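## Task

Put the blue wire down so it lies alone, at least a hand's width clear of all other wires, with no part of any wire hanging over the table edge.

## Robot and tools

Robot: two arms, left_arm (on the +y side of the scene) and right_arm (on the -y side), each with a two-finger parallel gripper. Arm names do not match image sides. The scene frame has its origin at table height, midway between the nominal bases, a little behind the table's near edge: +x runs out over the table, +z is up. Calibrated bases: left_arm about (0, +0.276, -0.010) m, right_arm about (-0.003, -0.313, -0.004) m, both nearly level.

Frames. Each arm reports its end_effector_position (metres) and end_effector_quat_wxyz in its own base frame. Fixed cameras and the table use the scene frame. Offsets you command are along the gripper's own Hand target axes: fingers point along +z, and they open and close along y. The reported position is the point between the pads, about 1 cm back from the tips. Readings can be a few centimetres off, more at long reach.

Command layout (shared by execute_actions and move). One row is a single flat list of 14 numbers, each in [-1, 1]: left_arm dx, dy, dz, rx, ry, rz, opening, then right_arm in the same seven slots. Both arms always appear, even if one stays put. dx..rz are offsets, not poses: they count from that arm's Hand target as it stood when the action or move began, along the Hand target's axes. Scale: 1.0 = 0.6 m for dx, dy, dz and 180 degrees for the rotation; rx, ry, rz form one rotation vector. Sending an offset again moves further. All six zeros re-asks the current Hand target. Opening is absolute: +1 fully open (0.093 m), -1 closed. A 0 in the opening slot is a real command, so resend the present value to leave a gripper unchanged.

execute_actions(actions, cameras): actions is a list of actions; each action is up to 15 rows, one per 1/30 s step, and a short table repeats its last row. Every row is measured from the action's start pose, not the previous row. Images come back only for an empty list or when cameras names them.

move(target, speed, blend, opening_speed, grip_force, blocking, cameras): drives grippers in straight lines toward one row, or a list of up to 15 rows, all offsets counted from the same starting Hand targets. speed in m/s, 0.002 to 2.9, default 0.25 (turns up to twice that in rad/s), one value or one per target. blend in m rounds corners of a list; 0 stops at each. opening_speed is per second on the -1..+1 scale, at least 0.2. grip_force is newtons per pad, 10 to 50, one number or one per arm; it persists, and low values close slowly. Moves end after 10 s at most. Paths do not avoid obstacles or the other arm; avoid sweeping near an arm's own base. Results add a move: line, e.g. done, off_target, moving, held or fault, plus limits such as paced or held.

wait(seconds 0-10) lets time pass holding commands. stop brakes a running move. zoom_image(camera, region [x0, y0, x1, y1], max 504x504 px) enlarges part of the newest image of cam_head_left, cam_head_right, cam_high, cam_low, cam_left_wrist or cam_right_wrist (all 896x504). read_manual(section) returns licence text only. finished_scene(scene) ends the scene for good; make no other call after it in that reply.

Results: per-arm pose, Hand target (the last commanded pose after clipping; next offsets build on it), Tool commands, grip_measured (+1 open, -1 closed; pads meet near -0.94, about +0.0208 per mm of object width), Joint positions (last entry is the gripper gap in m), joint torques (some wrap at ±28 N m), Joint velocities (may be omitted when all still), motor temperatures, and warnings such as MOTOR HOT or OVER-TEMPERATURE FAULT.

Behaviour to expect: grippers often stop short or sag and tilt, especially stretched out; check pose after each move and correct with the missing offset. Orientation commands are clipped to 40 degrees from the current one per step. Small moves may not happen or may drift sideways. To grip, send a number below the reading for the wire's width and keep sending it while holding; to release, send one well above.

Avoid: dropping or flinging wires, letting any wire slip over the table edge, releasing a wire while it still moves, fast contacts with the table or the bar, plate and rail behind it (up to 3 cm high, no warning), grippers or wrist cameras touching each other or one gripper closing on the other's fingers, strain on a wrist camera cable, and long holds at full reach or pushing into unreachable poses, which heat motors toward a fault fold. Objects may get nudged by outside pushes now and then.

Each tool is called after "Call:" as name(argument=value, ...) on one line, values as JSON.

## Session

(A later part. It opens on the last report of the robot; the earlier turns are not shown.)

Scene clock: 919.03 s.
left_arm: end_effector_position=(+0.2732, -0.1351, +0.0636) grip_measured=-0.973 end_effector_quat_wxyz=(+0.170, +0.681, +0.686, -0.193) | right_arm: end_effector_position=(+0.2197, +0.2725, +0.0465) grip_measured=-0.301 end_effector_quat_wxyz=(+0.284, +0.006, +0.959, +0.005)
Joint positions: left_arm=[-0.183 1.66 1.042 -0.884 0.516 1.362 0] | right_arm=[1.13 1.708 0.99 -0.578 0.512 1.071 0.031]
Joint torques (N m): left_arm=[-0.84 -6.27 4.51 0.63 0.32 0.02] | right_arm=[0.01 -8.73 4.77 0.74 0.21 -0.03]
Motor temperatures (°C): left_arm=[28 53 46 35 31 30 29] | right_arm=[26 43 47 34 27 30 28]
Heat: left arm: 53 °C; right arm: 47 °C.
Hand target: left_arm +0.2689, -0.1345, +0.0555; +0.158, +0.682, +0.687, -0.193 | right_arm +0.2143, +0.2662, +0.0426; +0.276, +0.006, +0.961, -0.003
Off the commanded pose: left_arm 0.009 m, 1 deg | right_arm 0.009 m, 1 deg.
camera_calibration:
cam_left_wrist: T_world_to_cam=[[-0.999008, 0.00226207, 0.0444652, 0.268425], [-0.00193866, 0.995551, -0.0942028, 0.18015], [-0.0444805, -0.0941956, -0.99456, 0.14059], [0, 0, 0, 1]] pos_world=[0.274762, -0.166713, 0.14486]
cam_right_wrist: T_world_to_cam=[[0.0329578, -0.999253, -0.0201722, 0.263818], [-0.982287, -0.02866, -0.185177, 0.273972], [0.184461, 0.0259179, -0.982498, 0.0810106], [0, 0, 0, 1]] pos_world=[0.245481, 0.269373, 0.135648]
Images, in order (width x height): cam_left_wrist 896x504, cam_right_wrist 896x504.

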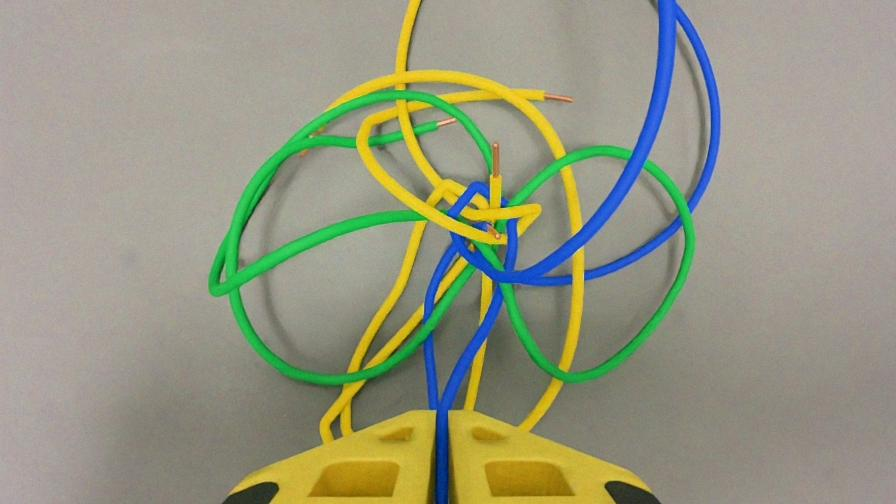

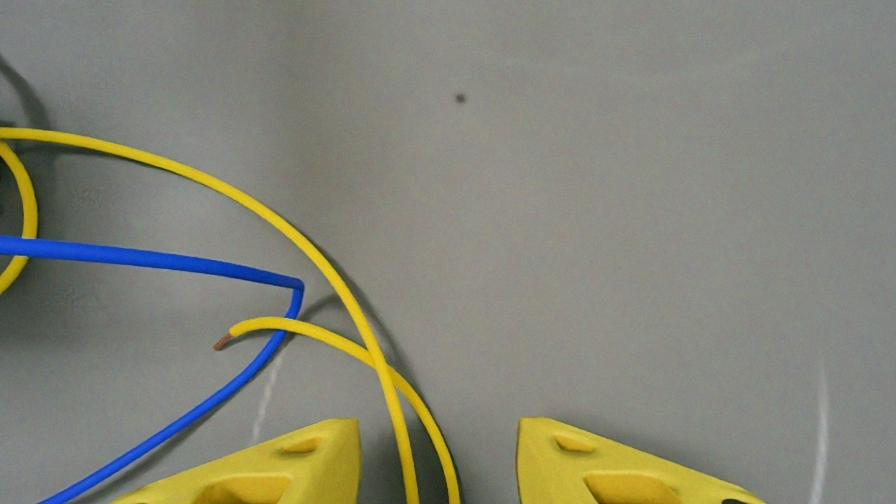

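Call:
move(target=[[0,0,0,0,0,0,-1,-0.048,0.0457,-0.0455,0,0,0,-0.3],[0,0,0,0,0,0,-1,-0.031,0.081,-0.007,0,0,0,-0.3]], speed=0.15, blend=[0.02,0], cameras=["cam_right_wrist"])

Scene clock: 932.37 s.
left_arm: end_effector_position=(+0.2732, -0.1351, +0.0636) grip_measured=-0.973 end_effector_quat_wxyz=(+0.170, +0.681, +0.686, -0.193) | right_arm: end_effector_position=(+0.2269, +0.3093, +0.0516) grip_measured=-0.301 end_effector_quat_wxyz=(+0.274, +0.000, +0.962, -0.009)
Joint positions: left_arm=[-0.183 1.66 1.042 -0.884 0.516 1.362 0] | right_arm=[1.154 1.852 1.202 -0.693 0.511 1.095 0.031]
Joint torques (N m): left_arm=[-0.84 -6.26 4.51 0.62 0.32 0.02] | right_arm=[-0.1 -9.13 7.99 0.73 0.27 -0.04]
Heat: left arm: 51 °C; right arm: 47 °C.
Hand target: left_arm +0.2689, -0.1345, +0.0555; +0.158, +0.682, +0.687, -0.193 | right_arm +0.2285, +0.3147, +0.0558; +0.276, +0.006, +0.961, -0.003
Off the commanded pose: left_arm 0.009 m, 1 deg | right_arm 0.007 m, 1 deg.
move: done; blend cut to 0.0165 m at target 1
camera_calibration:
cam_right_wrist: T_world_to_cam=[[0.0368028, -0.99929, 0.00804487, 0.298159], [-0.985689, -0.0376247, -0.16432, 0.285525], [0.164506, -0.00188231, -0.986374, 0.0971185], [0, 0, 0, 1]] pos_world=[0.254489, 0.308873, 0.140314]
Images, in order (width x height): cam_right_wrist 896x504.

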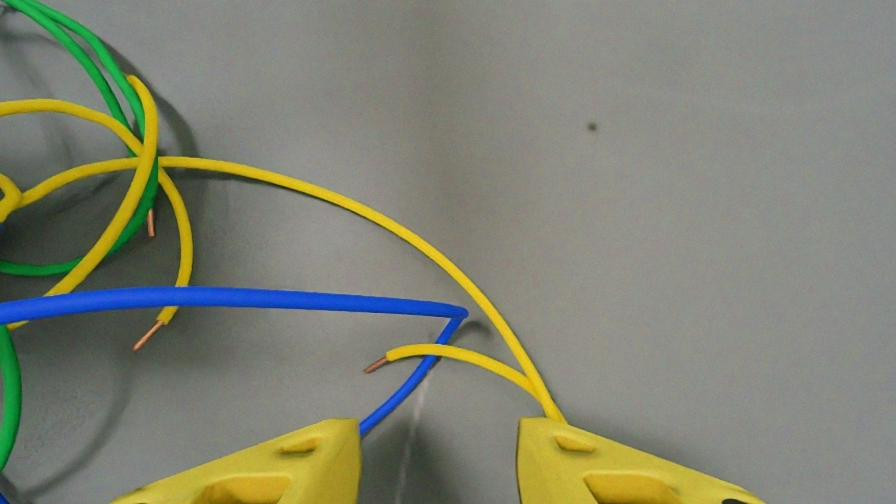

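Call:
move(target=[[0,0,0,0,0,0,-1,-0.0015,0.024,0.0083,0,0,0,-0.3],[0,0,0,0,0,0,-1,0.034,0.0247,0.0648,0,0,0,-0.3]], speed=0.15, blend=[0.01,0], cameras=["cam_right_wrist"])

Scene clock: 940.70 s.
left_arm: end_effector_position=(+0.2732, -0.1351, +0.0636) grip_measured=-0.973 end_effector_quat_wxyz=(+0.170, +0.681, +0.686, -0.193) | right_arm: end_effector_position=(+0.2315, +0.3301, +0.0266) grip_measured=-0.301 end_effector_quat_wxyz=(+0.279, +0.001, +0.960, -0.002)
Joint positions: left_arm=[-0.183 1.66 1.042 -0.884 0.516 1.362 0] | right_arm=[1.168 1.955 1.23 -0.605 0.518 1.106 0.031]
Joint torques (N m): left_arm=[-0.85 -6.27 4.48 0.63 0.32 0.01] | right_arm=[-0.61 -8.05 4.31 1.19 0.22 -0.02]
Heat: left arm: 50 °C; right arm: 48 °C.
Hand target: left_arm +0.2689, -0.1345, +0.0555; +0.158, +0.682, +0.687, -0.193 | right_arm +0.2321, +0.3292, +0.0120; +0.276, +0.006, +0.961, -0.003
Off the commanded pose: left_arm 0.009 m, 1 deg | right_arm 0.015 m, 1 deg.
move: off_target (right_arm); blend cut to 0.0077 m at target 1
camera_calibration:
cam_right_wrist: T_world_to_cam=[[0.0394238, -0.999211, -0.00480392, 0.318687], [-0.983699, -0.0379667, -0.175771, 0.286673], [0.17545, 0.0116552, -0.984419, 0.0646686], [0, 0, 0, 1]] pos_world=[0.25809, 0.328566, 0.115581]
Images, in order (width x height): cam_right_wrist 896x504.

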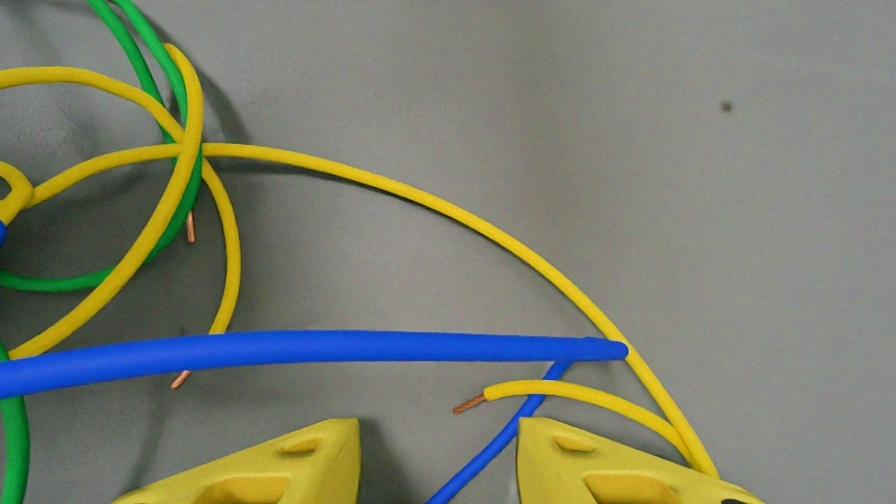

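Call:
move(target=[[0,0,0,0,0,0,-1,0.006,0,0.0095,0,0,0,-0.3],[0,0,0,0,0,0,-1,0.006,0,0.0095,0,0,0,-1]], speed=0.1, cameras=["cam_right_wrist"])

Scene clock: 945.80 s.
left_arm: end_effector_position=(+0.2732, -0.1351, +0.0636) grip_measured=-0.973 end_effector_quat_wxyz=(+0.170, +0.681, +0.686, -0.193) | right_arm: end_effector_position=(+0.2344, +0.3361, +0.0263) grip_measured=-0.973 end_effector_quat_wxyz=(+0.291, +0.005, +0.957, +0.011)
Joint positions: left_arm=[-0.183 1.66 1.042 -0.884 0.516 1.362 0] | right_arm=[1.171 1.959 1.221 -0.559 0.531 1.107 0]
Joint torques (N m): left_arm=[-0.83 -6.27 4.49 0.63 0.31 0.02] | right_arm=[-0.83 -7.49 4.03 1.08 0.13 -0.05]
Heat: left arm: 50 °C; right arm: 47 °C.
Hand target: left_arm +0.2689, -0.1345, +0.0555; +0.158, +0.682, +0.687, -0.193 | right_arm +0.2321, +0.3293, +0.0053; +0.276, +0.006, +0.961, -0.003
Off the commanded pose: left_arm 0.009 m, 1 deg | right_arm 0.022 m, 2 deg.
move: off_target (right_arm); target 2's new opening was sent with right_arm's hand 0.021 m and 1 deg from that target
camera_calibration:
cam_right_wrist: T_world_to_cam=[[0.0396908, -0.998765, -0.0298885, 0.324938], [-0.979084, -0.0329002, -0.20078, 0.287652], [0.199549, 0.0372325, -0.97918, 0.0493727], [0, 0, 0, 1]] pos_world=[0.258886, 0.332162, 0.115811]
Images, in order (width x height): cam_right_wrist 896x504.

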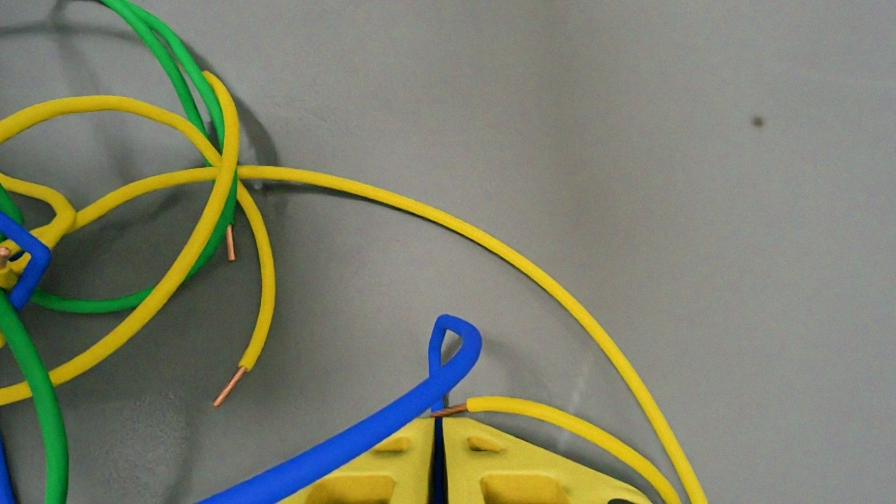

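Call:
move(target=[0,0,0,0,0,0,-1,-0.0357,-0.141,-0.085,0,0,0,-1], speed=0.08, cameras=["cam_left_wrist","cam_right_wrist"])

Scene clock: 951.87 s.
left_arm: end_effector_position=(+0.2727, -0.1362, +0.0636) grip_measured=-0.973 end_effector_quat_wxyz=(+0.169, +0.682, +0.684, -0.194) | right_arm: end_effector_position=(+0.2273, +0.2605, +0.0622) grip_measured=-0.973 end_effector_quat_wxyz=(+0.286, +0.013, +0.958, +0.019)
Joint positions: left_arm=[-0.187 1.66 1.042 -0.884 0.516 1.362 0] | right_arm=[1.085 1.63 0.964 -0.58 0.491 1.03 0]
Joint torques (N m): left_arm=[-0.47 -6.26 4.51 0.63 0.32 0.01] | right_arm=[-0.87 -9.46 4.79 0.55 0.28 -0.25]
Heat: left arm: 49 °C; right arm: 47 °C.
Hand target: left_arm +0.2689, -0.1345, +0.0555; +0.158, +0.682, +0.687, -0.193 | right_arm +0.2220, +0.2449, +0.0601; +0.276, +0.006, +0.961, -0.003
Off the commanded pose: left_arm 0.009 m, 1 deg | right_arm 0.017 m, 3 deg.
move: off_target (right_arm)
camera_calibration:
cam_left_wrist: T_world_to_cam=[[-0.998996, 0.00606947, 0.0443954, 0.26847], [0.0018631, 0.995553, -0.0941819, 0.180094], [-0.0447697, -0.0940046, -0.994565, 0.140581], [0, 0, 0, 1]] pos_world=[0.274159, -0.167707, 0.14486]
cam_right_wrist: T_world_to_cam=[[0.0289192, -0.99824, -0.0517751, 0.254554], [-0.981408, -0.0185232, -0.191036, 0.281595], [0.189741, 0.0563371, -0.980217, 0.0860285], [0, 0, 0, 1]] pos_world=[0.252675, 0.254476, 0.151301]
Images, in order (width x height): cam_left_wrist 896x504, cam_right_wrist 896x504.

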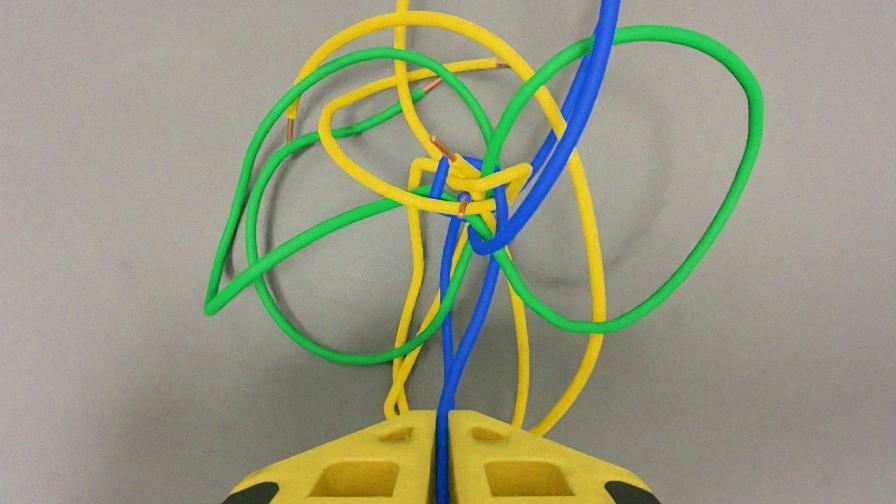

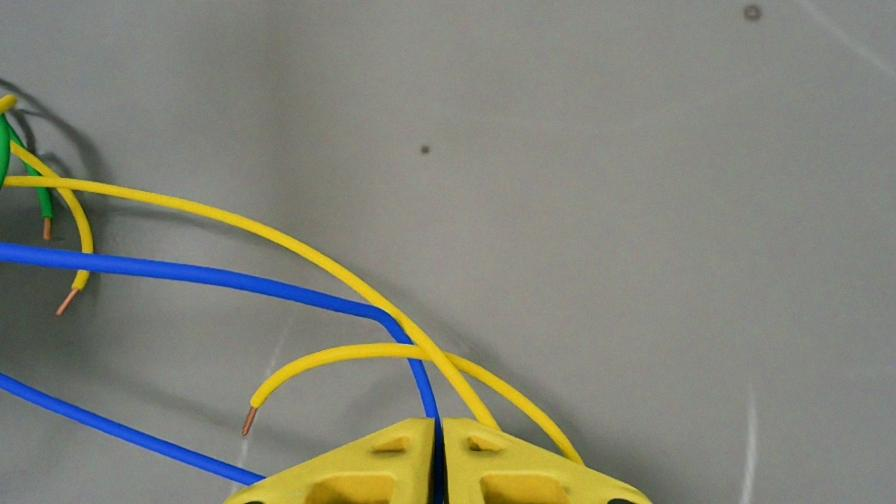

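Call:
zoom_image(camera="cam_left_wrist", region=[406, 110, 606, 290])

Scaled by 2.520.

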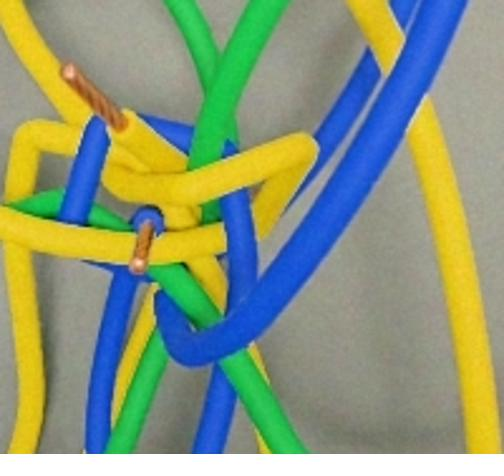

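Call:
move(target=[-0.03,0,-0.06,0,0,0,-1,0,0,0,0,0,0,-1], speed=0.08, cameras=["cam_left_wrist"])

Call:
zoom_image(camera="cam_left_wrist", region=[386, 90, 606, 430])

Scene clock: 960.27 s.
left_arm: end_effector_position=(+0.2666, -0.1350, +0.0835) grip_measured=-0.973 end_effector_quat_wxyz=(+0.149, +0.678, +0.689, -0.207) | right_arm: end_effector_position=(+0.2269, +0.2599, +0.0619) grip_measured=-0.973 end_effector_quat_wxyz=(+0.285, +0.012, +0.958, +0.018)
Joint positions: left_arm=[-0.187 1.651 1.119 -1.019 0.516 1.362 0] | right_arm=[1.085 1.63 0.964 -0.583 0.49 1.029 0]
Joint torques (N m): left_arm=[0.1 -9.21 7.87 0.24 0.32 0.08] | right_arm=[-0.8 -9.44 4.72 0.58 0.25 -0.22]
Heat: left arm: 49 °C; right arm: 46 °C.
Hand target: left_arm +0.2709, -0.1330, +0.0957; +0.158, +0.682, +0.687, -0.193 | right_arm +0.2220, +0.2449, +0.0601; +0.276, +0.006, +0.961, -0.003
Off the commanded pose: left_arm 0.013 m, 2 deg | right_arm 0.016 m, 3 deg.
move: off_target (left_arm, right_arm)
camera_calibration:
cam_left_wrist: T_world_to_cam=[[-0.995645, 0.00543801, 0.0930626, 0.25646], [-0.002497, 0.996383, -0.084937, 0.181386], [-0.0931879, -0.0847995, -0.992031, 0.17428], [0, 0, 0, 1]] pos_world=[0.272037, -0.167346, 0.164431]
Images, in order (width x height): cam_left_wrist 896x504.

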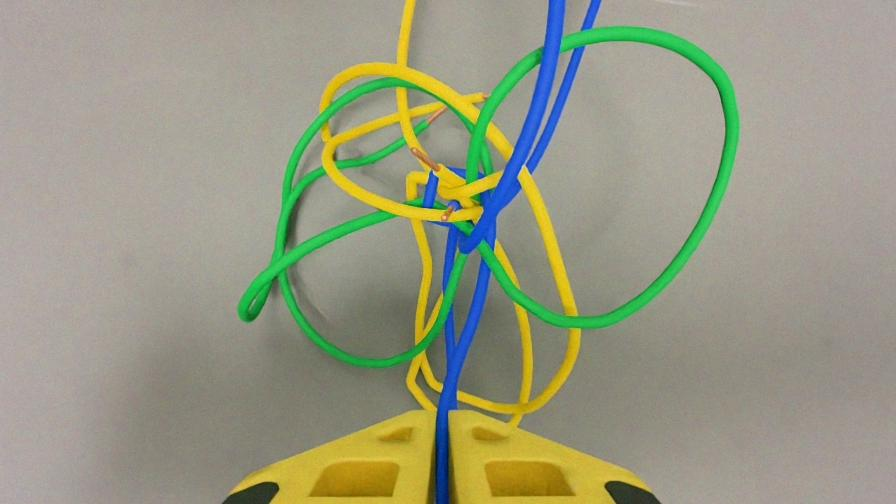

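Scaled by 1.482.

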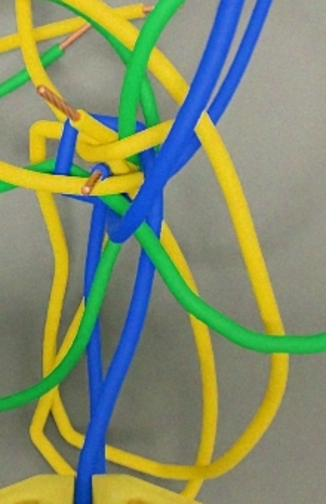

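Call:
move(target=[0.073,0,-0.04,0,0,0,-1,0,0,0,0,0,0,-1], speed=0.08, cameras=["cam_left_wrist"])

Call:
zoom_image(camera="cam_left_wrist", region=[386, 90, 606, 430])

Scene clock: 964.23 s.
left_arm: end_effector_position=(+0.2593, -0.0968, +0.0871) grip_measured=-0.973 end_effector_quat_wxyz=(+0.153, +0.678, +0.683, -0.226) | right_arm: end_effector_position=(+0.2292, +0.2703, +0.0640) grip_measured=-0.973 end_effector_quat_wxyz=(+0.288, +0.016, +0.957, +0.042)
Joint positions: left_arm=[-0.035 1.651 1.119 -1.131 0.547 1.554 0] | right_arm=[1.085 1.63 0.964 -0.537 0.471 1.029 0]
Joint torques (N m): left_arm=[2.45 -8.27 8.44 0.09 0.01 0.15] | right_arm=[-0.94 -9.36 4.94 0.24 0.42 -0.24]
Heat: left arm: 49 °C; right arm: 46 °C.
Hand target: left_arm +0.2711, -0.0831, +0.0957; +0.158, +0.682, +0.687, -0.193 | right_arm +0.2220, +0.2449, +0.0601; +0.276, +0.006, +0.961, -0.003
Off the commanded pose: left_arm 0.020 m, 4 deg | right_arm 0.027 m, 6 deg.
move: off_target (left_arm, right_arm)
camera_calibration:
cam_left_wrist: T_world_to_cam=[[-0.993534, 0.021343, 0.11151, 0.248046], [0.00784659, 0.992731, -0.120097, 0.143633], [-0.113263, -0.118445, -0.98648, 0.181763], [0, 0, 0, 1]] pos_world=[0.265902, -0.126354, 0.168896]
Images, in order (width x height): cam_left_wrist 896x504.

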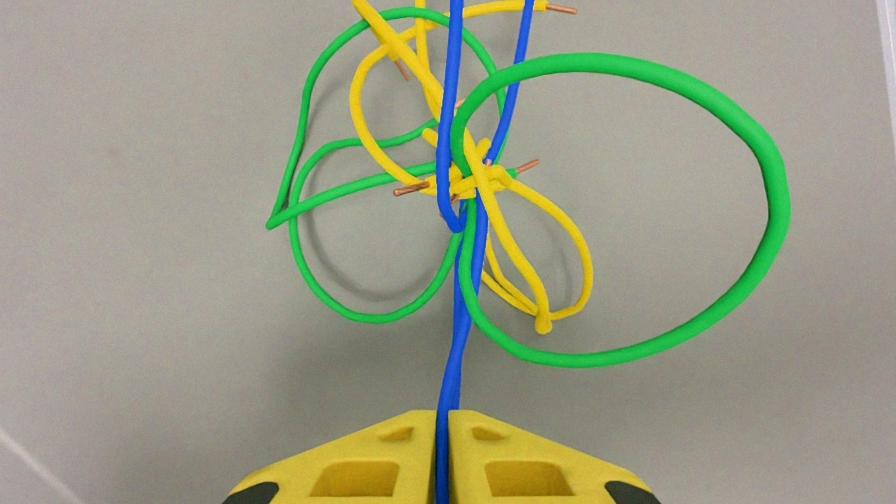

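Scaled by 1.482.

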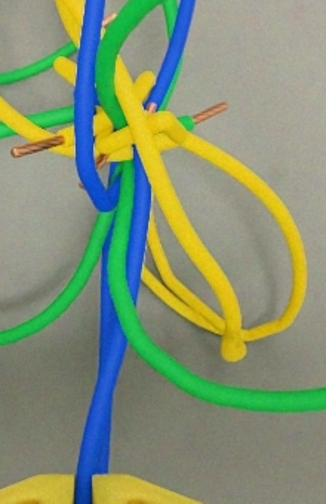

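Call:
move(target=[0.073,0,-0.04,0,0,0,-1,0,0,0,0,0,0,-1], speed=0.08, cameras=["cam_left_wrist"])

Call:
zoom_image(camera="cam_left_wrist", region=[386, 90, 606, 430])

Scene clock: 969.23 s.
left_arm: end_effector_position=(+0.2568, -0.0588, +0.0999) grip_measured=-0.973 end_effector_quat_wxyz=(+0.174, +0.672, +0.678, -0.242) | right_arm: end_effector_position=(+0.2328, +0.2888, +0.0706) grip_measured=-0.973 end_effector_quat_wxyz=(+0.294, +0.020, +0.952, +0.086)
Joint positions: left_arm=[0.131 1.664 1.162 -1.262 0.577 1.752 0] | right_arm=[1.088 1.626 0.964 -0.456 0.442 1.026 0]
Joint torques (N m): left_arm=[3.49 -5.94 8.42 0.15 -0.46 0.17] | right_arm=[-1.21 -9.25 5.16 -0.27 0.66 -0.3]
Heat: left arm: 49 °C; right arm: 46 °C.
Hand target: left_arm +0.2713, -0.0332, +0.0956; +0.158, +0.682, +0.687, -0.193 | right_arm +0.2220, +0.2450, +0.0601; +0.276, +0.006, +0.961, -0.003
Off the commanded pose: left_arm 0.030 m, 6 deg | right_arm 0.046 m, 11 deg.
move: off_target (left_arm, right_arm)
camera_calibration:
cam_left_wrist: T_world_to_cam=[[-0.994455, 0.0222431, 0.102784, 0.244541], [0.00422734, 0.985041, -0.172269, 0.113088], [-0.105078, -0.170879, -0.979673, 0.192712], [0, 0, 0, 1]] pos_world=[0.262957, -0.0839052, 0.183141]
Images, in order (width x height): cam_left_wrist 896x504.

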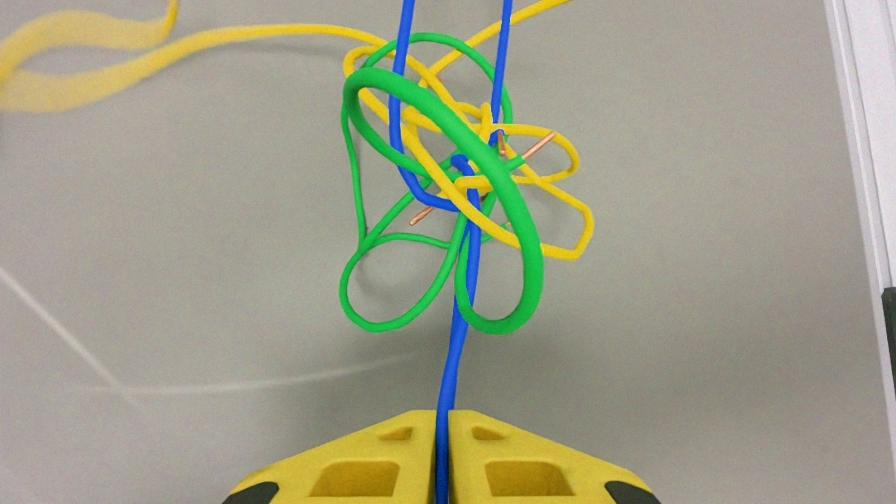

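Scaled by 1.482.

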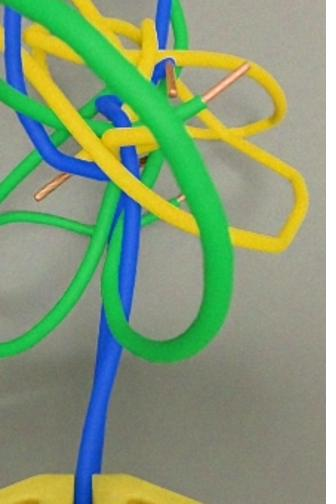

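Call:
execute_actions(actions=[], cameras=["cam_right_wrist","cam_low","cam_left_wrist"])

Scene clock: 970.93 s.
left_arm: end_effector_position=(+0.2568, -0.0588, +0.0999) grip_measured=-0.973 end_effector_quat_wxyz=(+0.175, +0.673, +0.677, -0.241) | right_arm: end_effector_position=(+0.2328, +0.2888, +0.0706) grip_measured=-0.973 end_effector_quat_wxyz=(+0.294, +0.020, +0.952, +0.086)
Joint positions: left_arm=[0.131 1.664 1.162 -1.262 0.577 1.753 0] | right_arm=[1.088 1.626 0.964 -0.456 0.442 1.026 0]
Joint velocities: within noise
Joint torques (N m): left_arm=[3.49 -5.94 8.42 0.15 -0.46 0.17] | right_arm=[-1.21 -9.22 5.12 -0.29 0.64 -0.28]
Motor temperatures (°C): left_arm=[27 49 48 34 31 30 29] | right_arm=[26 44 46 33 27 30 28]
Heat: left arm: 49 °C; right arm: 46 °C.
Hand target: left_arm +0.2713, -0.0332, +0.0956; +0.158, +0.682, +0.687, -0.193 | right_arm +0.2220, +0.2450, +0.0601; +0.276, +0.006, +0.961, -0.003
Tool commands: left_gripper/opening=-1.0 right_gripper/opening=-1.0
Off the commanded pose: left_arm 0.030 m, 6 deg | right_arm 0.046 m, 11 deg.
camera_calibration:
cam_left_wrist: T_world_to_cam=[[-0.994484, 0.022885, 0.102357, 0.244583], [0.00493084, 0.985028, -0.172325, 0.112912], [-0.104769, -0.17087, -0.979708, 0.192627], [0, 0, 0, 1]] pos_world=[0.262859, -0.0839044, 0.18314]
cam_right_wrist: T_world_to_cam=[[0.0555313, -0.981818, -0.181521, 0.281178], [-0.976844, -0.0158016, -0.21337, 0.288838], [0.206622, 0.189166, -0.95996, 0.0480611], [0, 0, 0, 1]] pos_world=[0.256605, 0.271539, 0.158806]
Images, in order (width x height): cam_low 896x504, cam_left_wrist 896x504, cam_right_wrist 896x504.

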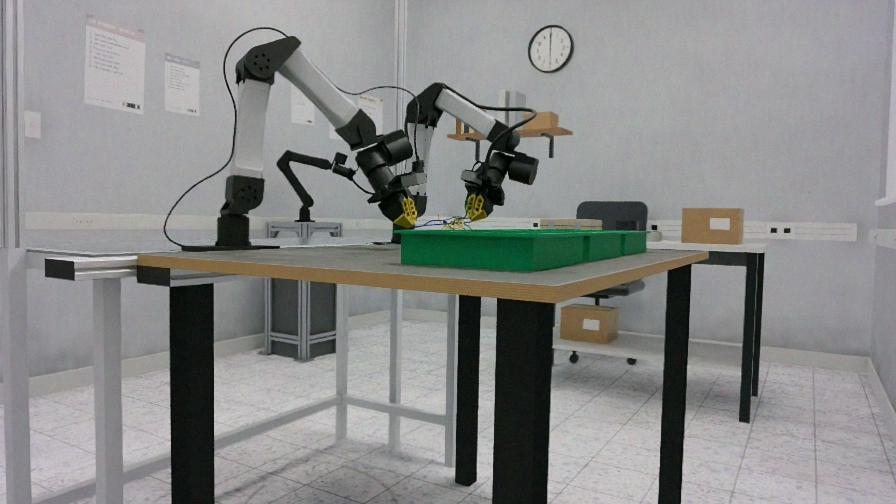

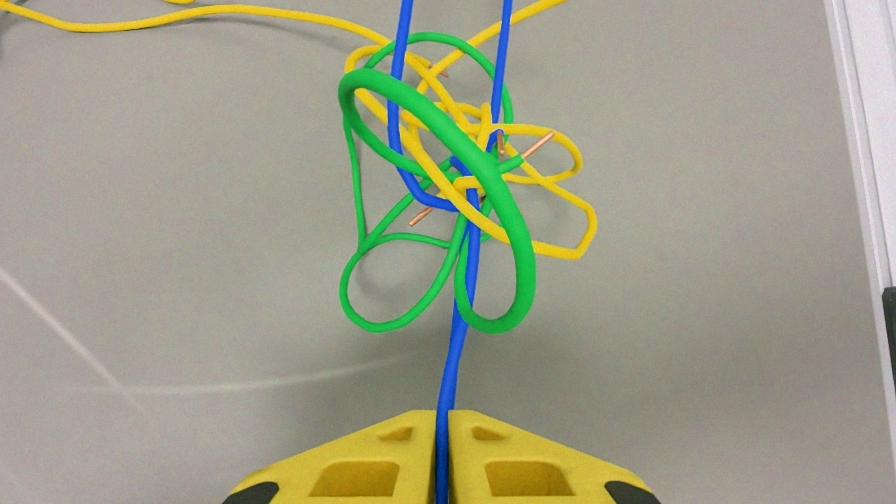

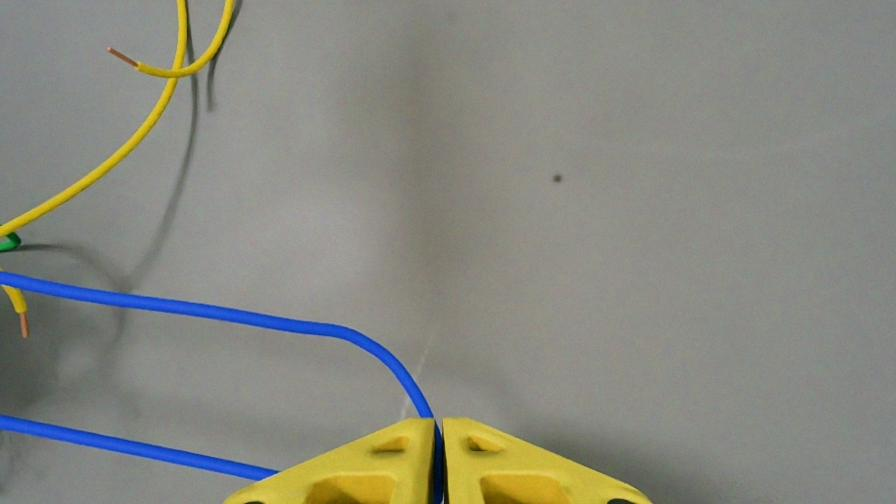

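Call:
move(target=[0.073,0,-0.04,0,0,0,-1,0,0,0,0,0,0,-1], speed=0.06, cameras=["cam_left_wrist"])

Call:
zoom_image(camera="cam_left_wrist", region=[386, 90, 606, 430])

Scene clock: 974.80 s.
left_arm: end_effector_position=(+0.2526, -0.0225, +0.1065) grip_measured=-0.973 end_effector_quat_wxyz=(+0.181, +0.661, +0.677, -0.267) | right_arm: end_effector_position=(+0.2356, +0.3097, +0.0829) grip_measured=-0.973 end_effector_quat_wxyz=(+0.301, +0.020, +0.944, +0.132)
Joint positions: left_arm=[0.283 1.731 1.233 -1.403 0.579 1.93 0] | right_arm=[1.094 1.62 0.977 -0.384 0.411 1.02 0]
Joint torques (N m): left_arm=[4.77 -6.3 8.91 0.28 -0.82 0.16] | right_arm=[-1.68 -9.26 4.48 -0.7 0.89 -0.34]
Heat: left arm: 49 °C; right arm: 46 °C.
Hand target: left_arm +0.2716, +0.0167, +0.0956; +0.158, +0.682, +0.687, -0.193 | right_arm +0.2220, +0.2450, +0.0602; +0.276, +0.006, +0.961, -0.003
Off the commanded pose: left_arm 0.045 m, 9 deg | right_arm 0.070 m, 16 deg.
move: off_target (left_arm, right_arm)
camera_calibration:
cam_left_wrist: T_world_to_cam=[[-0.991101, 0.0192418, 0.131715, 0.234774], [-0.0102035, 0.975604, -0.219299, 0.0869481], [-0.132722, -0.218691, -0.966726, 0.209496], [0, 0, 0, 1]] pos_world=[0.261377, -0.0435294, 0.19067]
Images, in order (width x height): cam_left_wrist 896x504.

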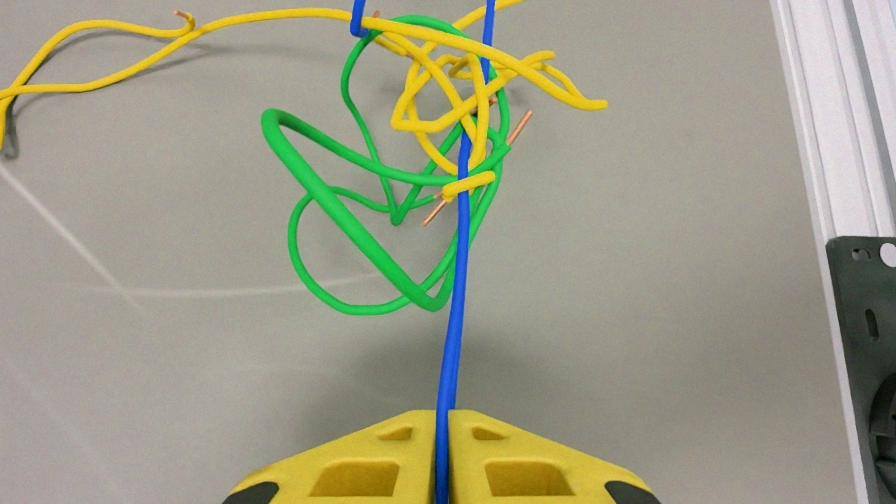

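Scaled by 1.482.

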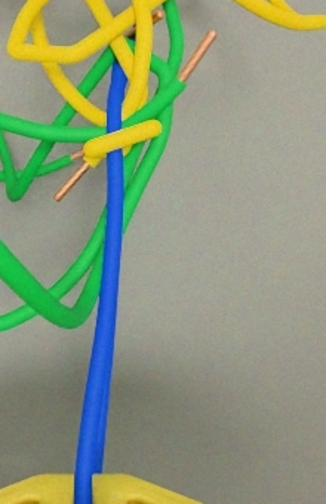

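Call:
execute_actions(actions=[], cameras=["cam_right_wrist","cam_head_left"])

Call:
zoom_image(camera="cam_head_left", region=[200, 250, 420, 420])

Scene clock: 978.27 s.
left_arm: end_effector_position=(+0.2526, -0.0225, +0.1065) grip_measured=-0.973 end_effector_quat_wxyz=(+0.181, +0.662, +0.677, -0.267) | right_arm: end_effector_position=(+0.2356, +0.3097, +0.0829) grip_measured=-0.973 end_effector_quat_wxyz=(+0.301, +0.020, +0.944, +0.132)
Joint positions: left_arm=[0.283 1.731 1.233 -1.403 0.579 1.931 0] | right_arm=[1.094 1.62 0.977 -0.384 0.411 1.02 0]
Joint velocities: within noise
Joint torques (N m): left_arm=[4.79 -6.28 8.91 0.28 -0.82 0.16] | right_arm=[-1.68 -9.26 4.49 -0.68 0.87 -0.36]
Motor temperatures (°C): left_arm=[28 49 48 34 31 30 29] | right_arm=[26 45 46 32 27 30 28]
Heat: left arm: 49 °C; right arm: 46 °C.
Hand target: left_arm +0.2716, +0.0167, +0.0956; +0.158, +0.682, +0.687, -0.193 | right_arm +0.2220, +0.2450, +0.0602; +0.276, +0.006, +0.961, -0.003
Tool commands: left_gripper/opening=-1.0 right_gripper/opening=-1.0
Off the commanded pose: left_arm 0.045 m, 9 deg | right_arm 0.070 m, 16 deg.
camera_calibration:
cam_right_wrist: T_world_to_cam=[[0.0852971, -0.959903, -0.267042, 0.297146], [-0.97221, -0.0215387, -0.233116, 0.296859], [0.218017, 0.279505, -0.935065, 0.0225779], [0, 0, 0, 1]] pos_world=[0.258342, 0.285314, 0.169665]
Images, in order (width x height): cam_head_left 896x504, cam_right_wrist 896x504.

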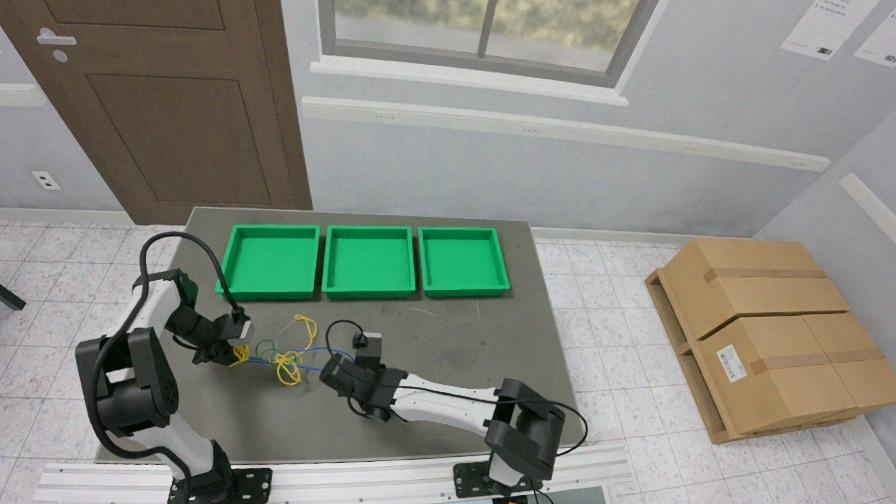

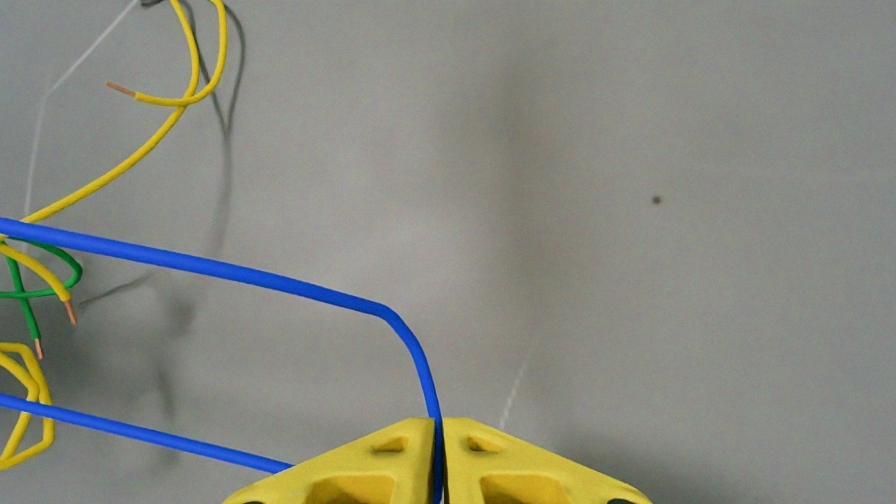

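Scaled by 2.291.

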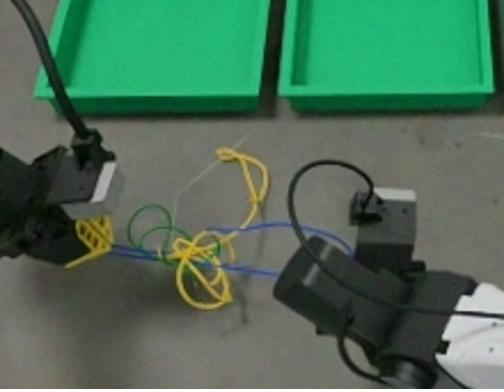

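Call:
move(target=[0.06,0,-0.033,0,0,0,-1,0,0,0,0,0,0,-1], speed=0.06, cameras=["cam_left_wrist","cam_right_wrist"])

Call:
zoom_image(camera="cam_left_wrist", region=[330, 0, 630, 350])

Scene clock: 983.63 s.
left_arm: end_effector_position=(+0.2502, +0.0042, +0.1161) grip_measured=-0.973 end_effector_quat_wxyz=(+0.190, +0.648, +0.677, -0.293) | right_arm: end_effector_position=(+0.2367, +0.3316, +0.0983) grip_measured=-0.973 end_effector_quat_wxyz=(+0.307, +0.014, +0.934, +0.182)
Joint positions: left_arm=[0.394 1.801 1.319 -1.534 0.579 2.055 0] | right_arm=[1.103 1.611 0.988 -0.306 0.375 1.008 0]
Joint torques (N m): left_arm=[5.98 -6.64 9.47 0.51 -1.16 0.17] | right_arm=[-2.19 -9.44 3.6 -1.06 1.14 -0.39]
Heat: left arm: 49 °C; right arm: 45 °C.
Hand target: left_arm +0.2719, +0.0579, +0.0956; +0.158, +0.682, +0.687, -0.193 | right_arm +0.2220, +0.2449, +0.0601; +0.276, +0.006, +0.961, -0.003
Off the commanded pose: left_arm 0.061 m, 13 deg | right_arm 0.096 m, 22 deg.
move: off_target (left_arm, right_arm)
camera_calibration:
cam_left_wrist: T_world_to_cam=[[-0.986926, 0.0133704, 0.160621, 0.226282], [-0.0308379, 0.962478, -0.269601, 0.0740698], [-0.158199, -0.271029, -0.949482, 0.228866], [0, 0, 0, 1]] pos_world=[0.261814, -0.0122867, 0.200928]
cam_right_wrist: T_world_to_cam=[[0.12776, -0.926804, -0.353146, 0.309632], [-0.965949, -0.0355027, -0.256284, 0.307395], [0.224988, 0.373864, -0.899781, -0.00590477], [0, 0, 0, 1]] pos_world=[0.258698, 0.300089, 0.182813]
Images, in order (width x height): cam_left_wrist 896x504, cam_right_wrist 896x504.

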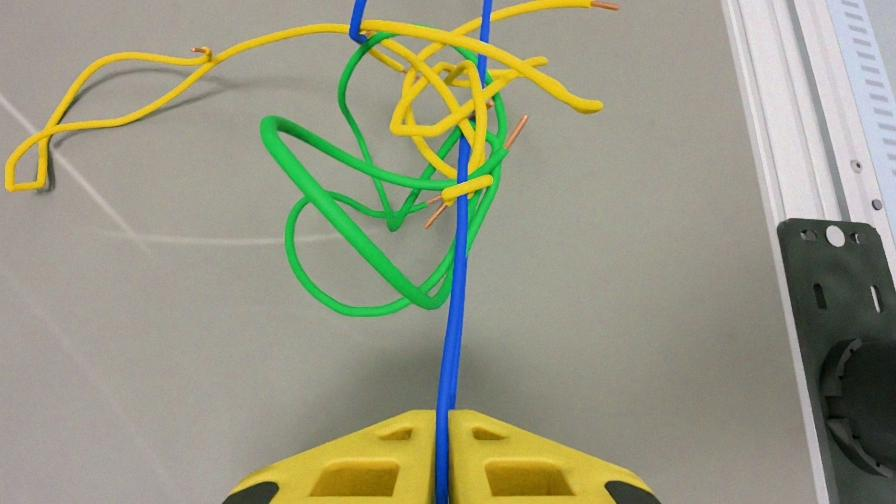

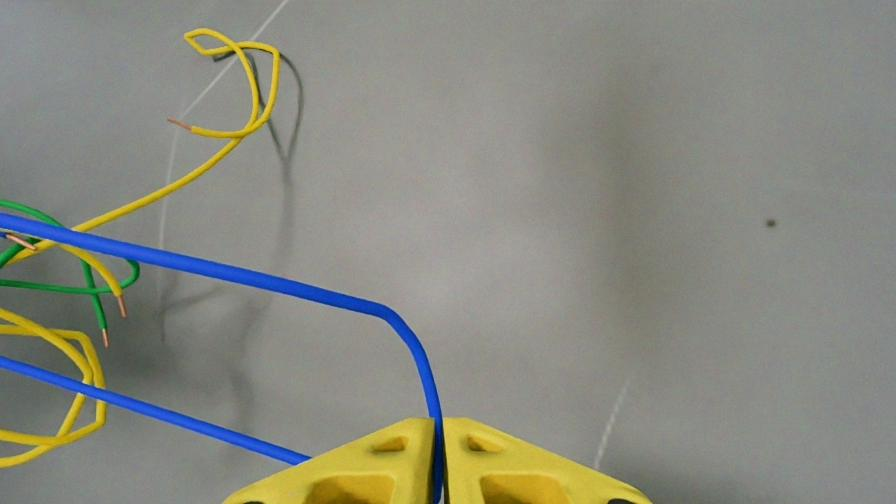

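Scaled by 1.440.

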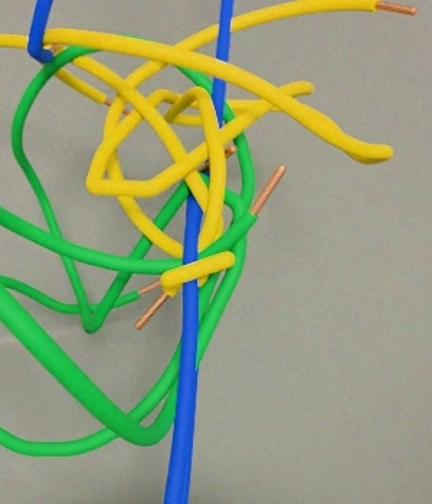

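Call:
zoom_image(camera="cam_left_wrist", region=[410, 80, 550, 240])

Scaled by 3.150.

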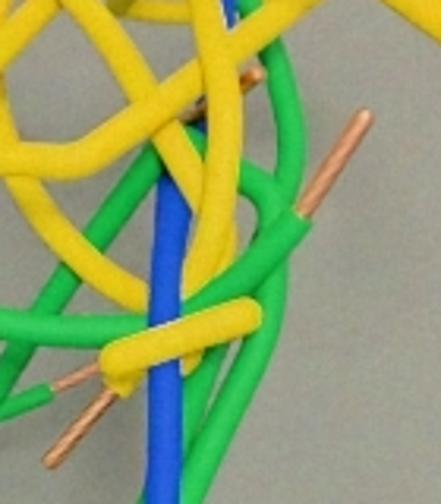

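Call:
move(target=[-0.0955,-0.0077,0.131,0,0,0,-1,0.009,0.109,0.053,0,0,0,-1], speed=0.1, cameras=["cam_left_wrist","cam_right_wrist"])

Call:
zoom_image(camera="cam_left_wrist", region=[330, 0, 630, 430])

Scene clock: 999.63 s.
left_arm: end_effector_position=(+0.2655, -0.0339, +0.0548) grip_measured=-0.973 end_effector_quat_wxyz=(+0.163, +0.675, +0.688, -0.214) | right_arm: end_effector_position=(+0.2356, +0.3159, +0.0319) grip_measured=-0.973 end_effector_quat_wxyz=(+0.278, +0.006, +0.960, +0.019)
Joint positions: left_arm=[0.188 1.74 1.083 -1.099 0.515 1.789 0] | right_arm=[1.132 1.877 1.141 -0.54 0.489 1.071 0]
Joint torques (N m): left_arm=[-0.42 -9.74 3.92 0.16 0.12 0.02] | right_arm=[-0.14 -8.57 7.39 0.5 0.43 -0.05]
Heat: left arm: 51 °C; right arm: 45 °C.
Hand target: left_arm +0.2647, -0.0301, +0.0546; +0.158, +0.682, +0.687, -0.193 | right_arm +0.2351, +0.3100, +0.0301; +0.276, +0.006, +0.961, -0.003
Off the commanded pose: left_arm 0.004 m, 3 deg | right_arm 0.006 m, 2 deg.
move: off_target (left_arm)
camera_calibration:
cam_left_wrist: T_world_to_cam=[[-0.996344, 0.00230417, 0.0854053, 0.25798], [-0.00752442, 0.993385, -0.114581, 0.0810215], [-0.0851044, -0.114805, -0.989736, 0.150942], [0, 0, 0, 1]] pos_world=[0.270492, -0.0637512, 0.136643]
cam_right_wrist: T_world_to_cam=[[0.0411712, -0.998047, -0.0469751, 0.304815], [-0.984128, -0.0323848, -0.17448, 0.289449], [0.172618, 0.0534131, -0.98354, 0.0568468], [0, 0, 0, 1]] pos_world=[0.262493, 0.310557, 0.120733]
Images, in order (width x height): cam_left_wrist 896x504, cam_right_wrist 896x504.

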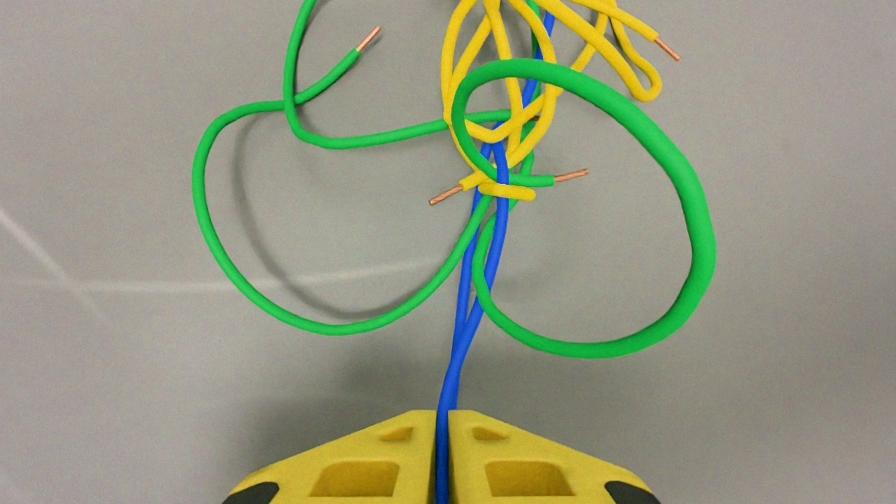

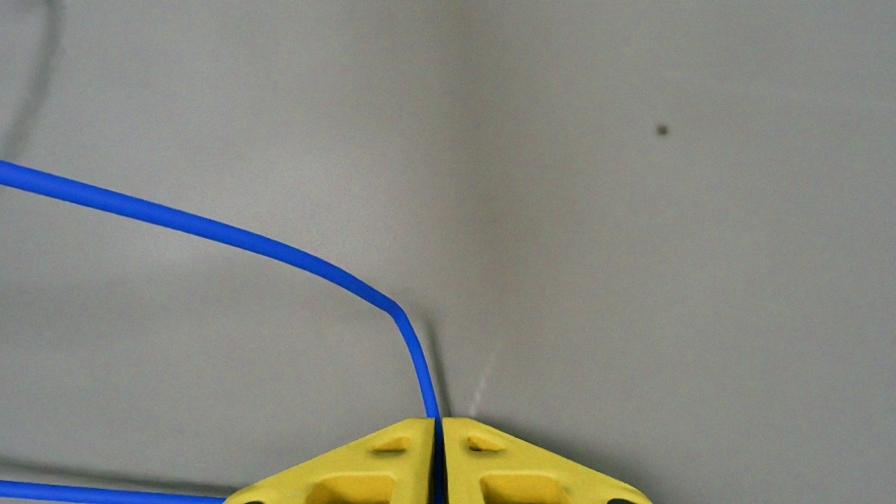

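Scaled by 1.172.

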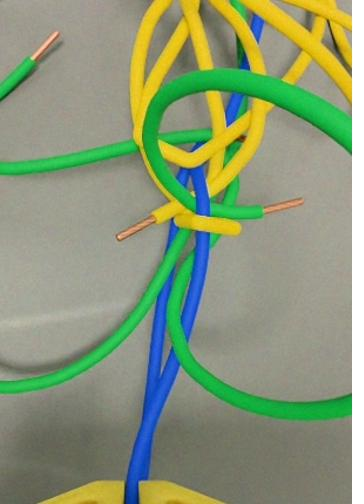

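Call:
execute_actions(actions=[[[0,0,0,0,0,0,-0.3,0,0,0,0,0,0,-1]],[[0,0,0,0,0,0,-0.3,0,0,0,0,0,0,-1]]], cameras=["cam_left_wrist"])

Call:
zoom_image(camera="cam_left_wrist", region=[330, 0, 680, 430])

Scene clock: 1004.40 s.
left_arm: end_effector_position=(+0.2679, -0.0309, +0.0529) grip_measured=-0.302 end_effector_quat_wxyz=(+0.160, +0.678, +0.688, -0.204) | right_arm: end_effector_position=(+0.2337, +0.3097, +0.0307) grip_measured=-0.973 end_effector_quat_wxyz=(+0.275, +0.003, +0.961, +0.004)
Joint positions: left_arm=[0.188 1.74 1.083 -1.085 0.498 1.788 0.031] | right_arm=[1.132 1.877 1.141 -0.569 0.495 1.071 0]
Joint torques (N m): left_arm=[-0.43 -9.8 3.85 0.07 0.29 0.02] | right_arm=[-0.17 -8.44 7.41 0.74 0.38 -0.04]
Heat: left arm: 50 °C; right arm: 46 °C.
Hand target: left_arm +0.2647, -0.0301, +0.0546; +0.158, +0.682, +0.687, -0.193 | right_arm +0.2352, +0.3101, +0.0301; +0.276, +0.006, +0.961, -0.003
Off the commanded pose: left_arm 0.004 m, 1 deg | right_arm 0.002 m, 1 deg.
camera_calibration:
cam_left_wrist: T_world_to_cam=[[-0.997168, 0.00307663, 0.0751441, 0.261302], [-0.0041526, 0.995386, -0.0958595, 0.0760206], [-0.0750923, -0.0959, -0.992554, 0.147555], [0, 0, 0, 1]] pos_world=[0.271958, -0.0623232, 0.134109]
Images, in order (width x height): cam_left_wrist 896x504.

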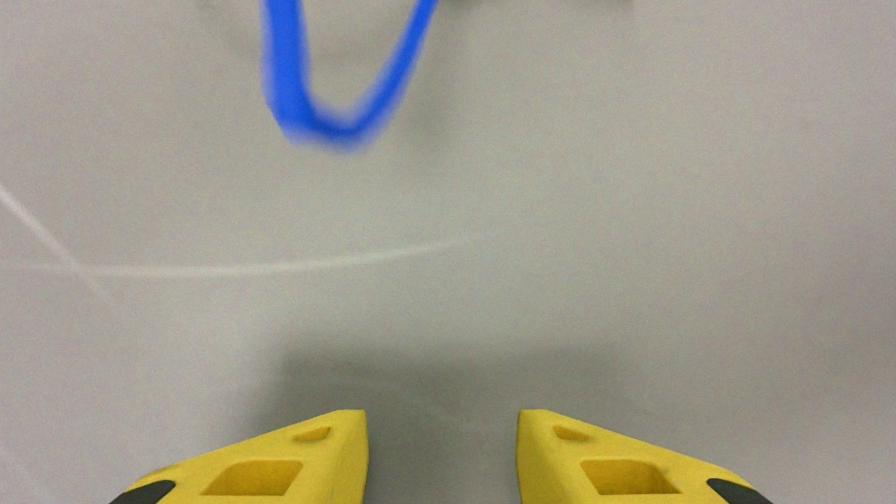

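Scaled by 1.172.

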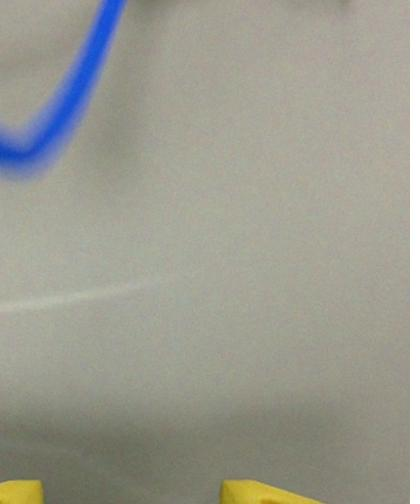

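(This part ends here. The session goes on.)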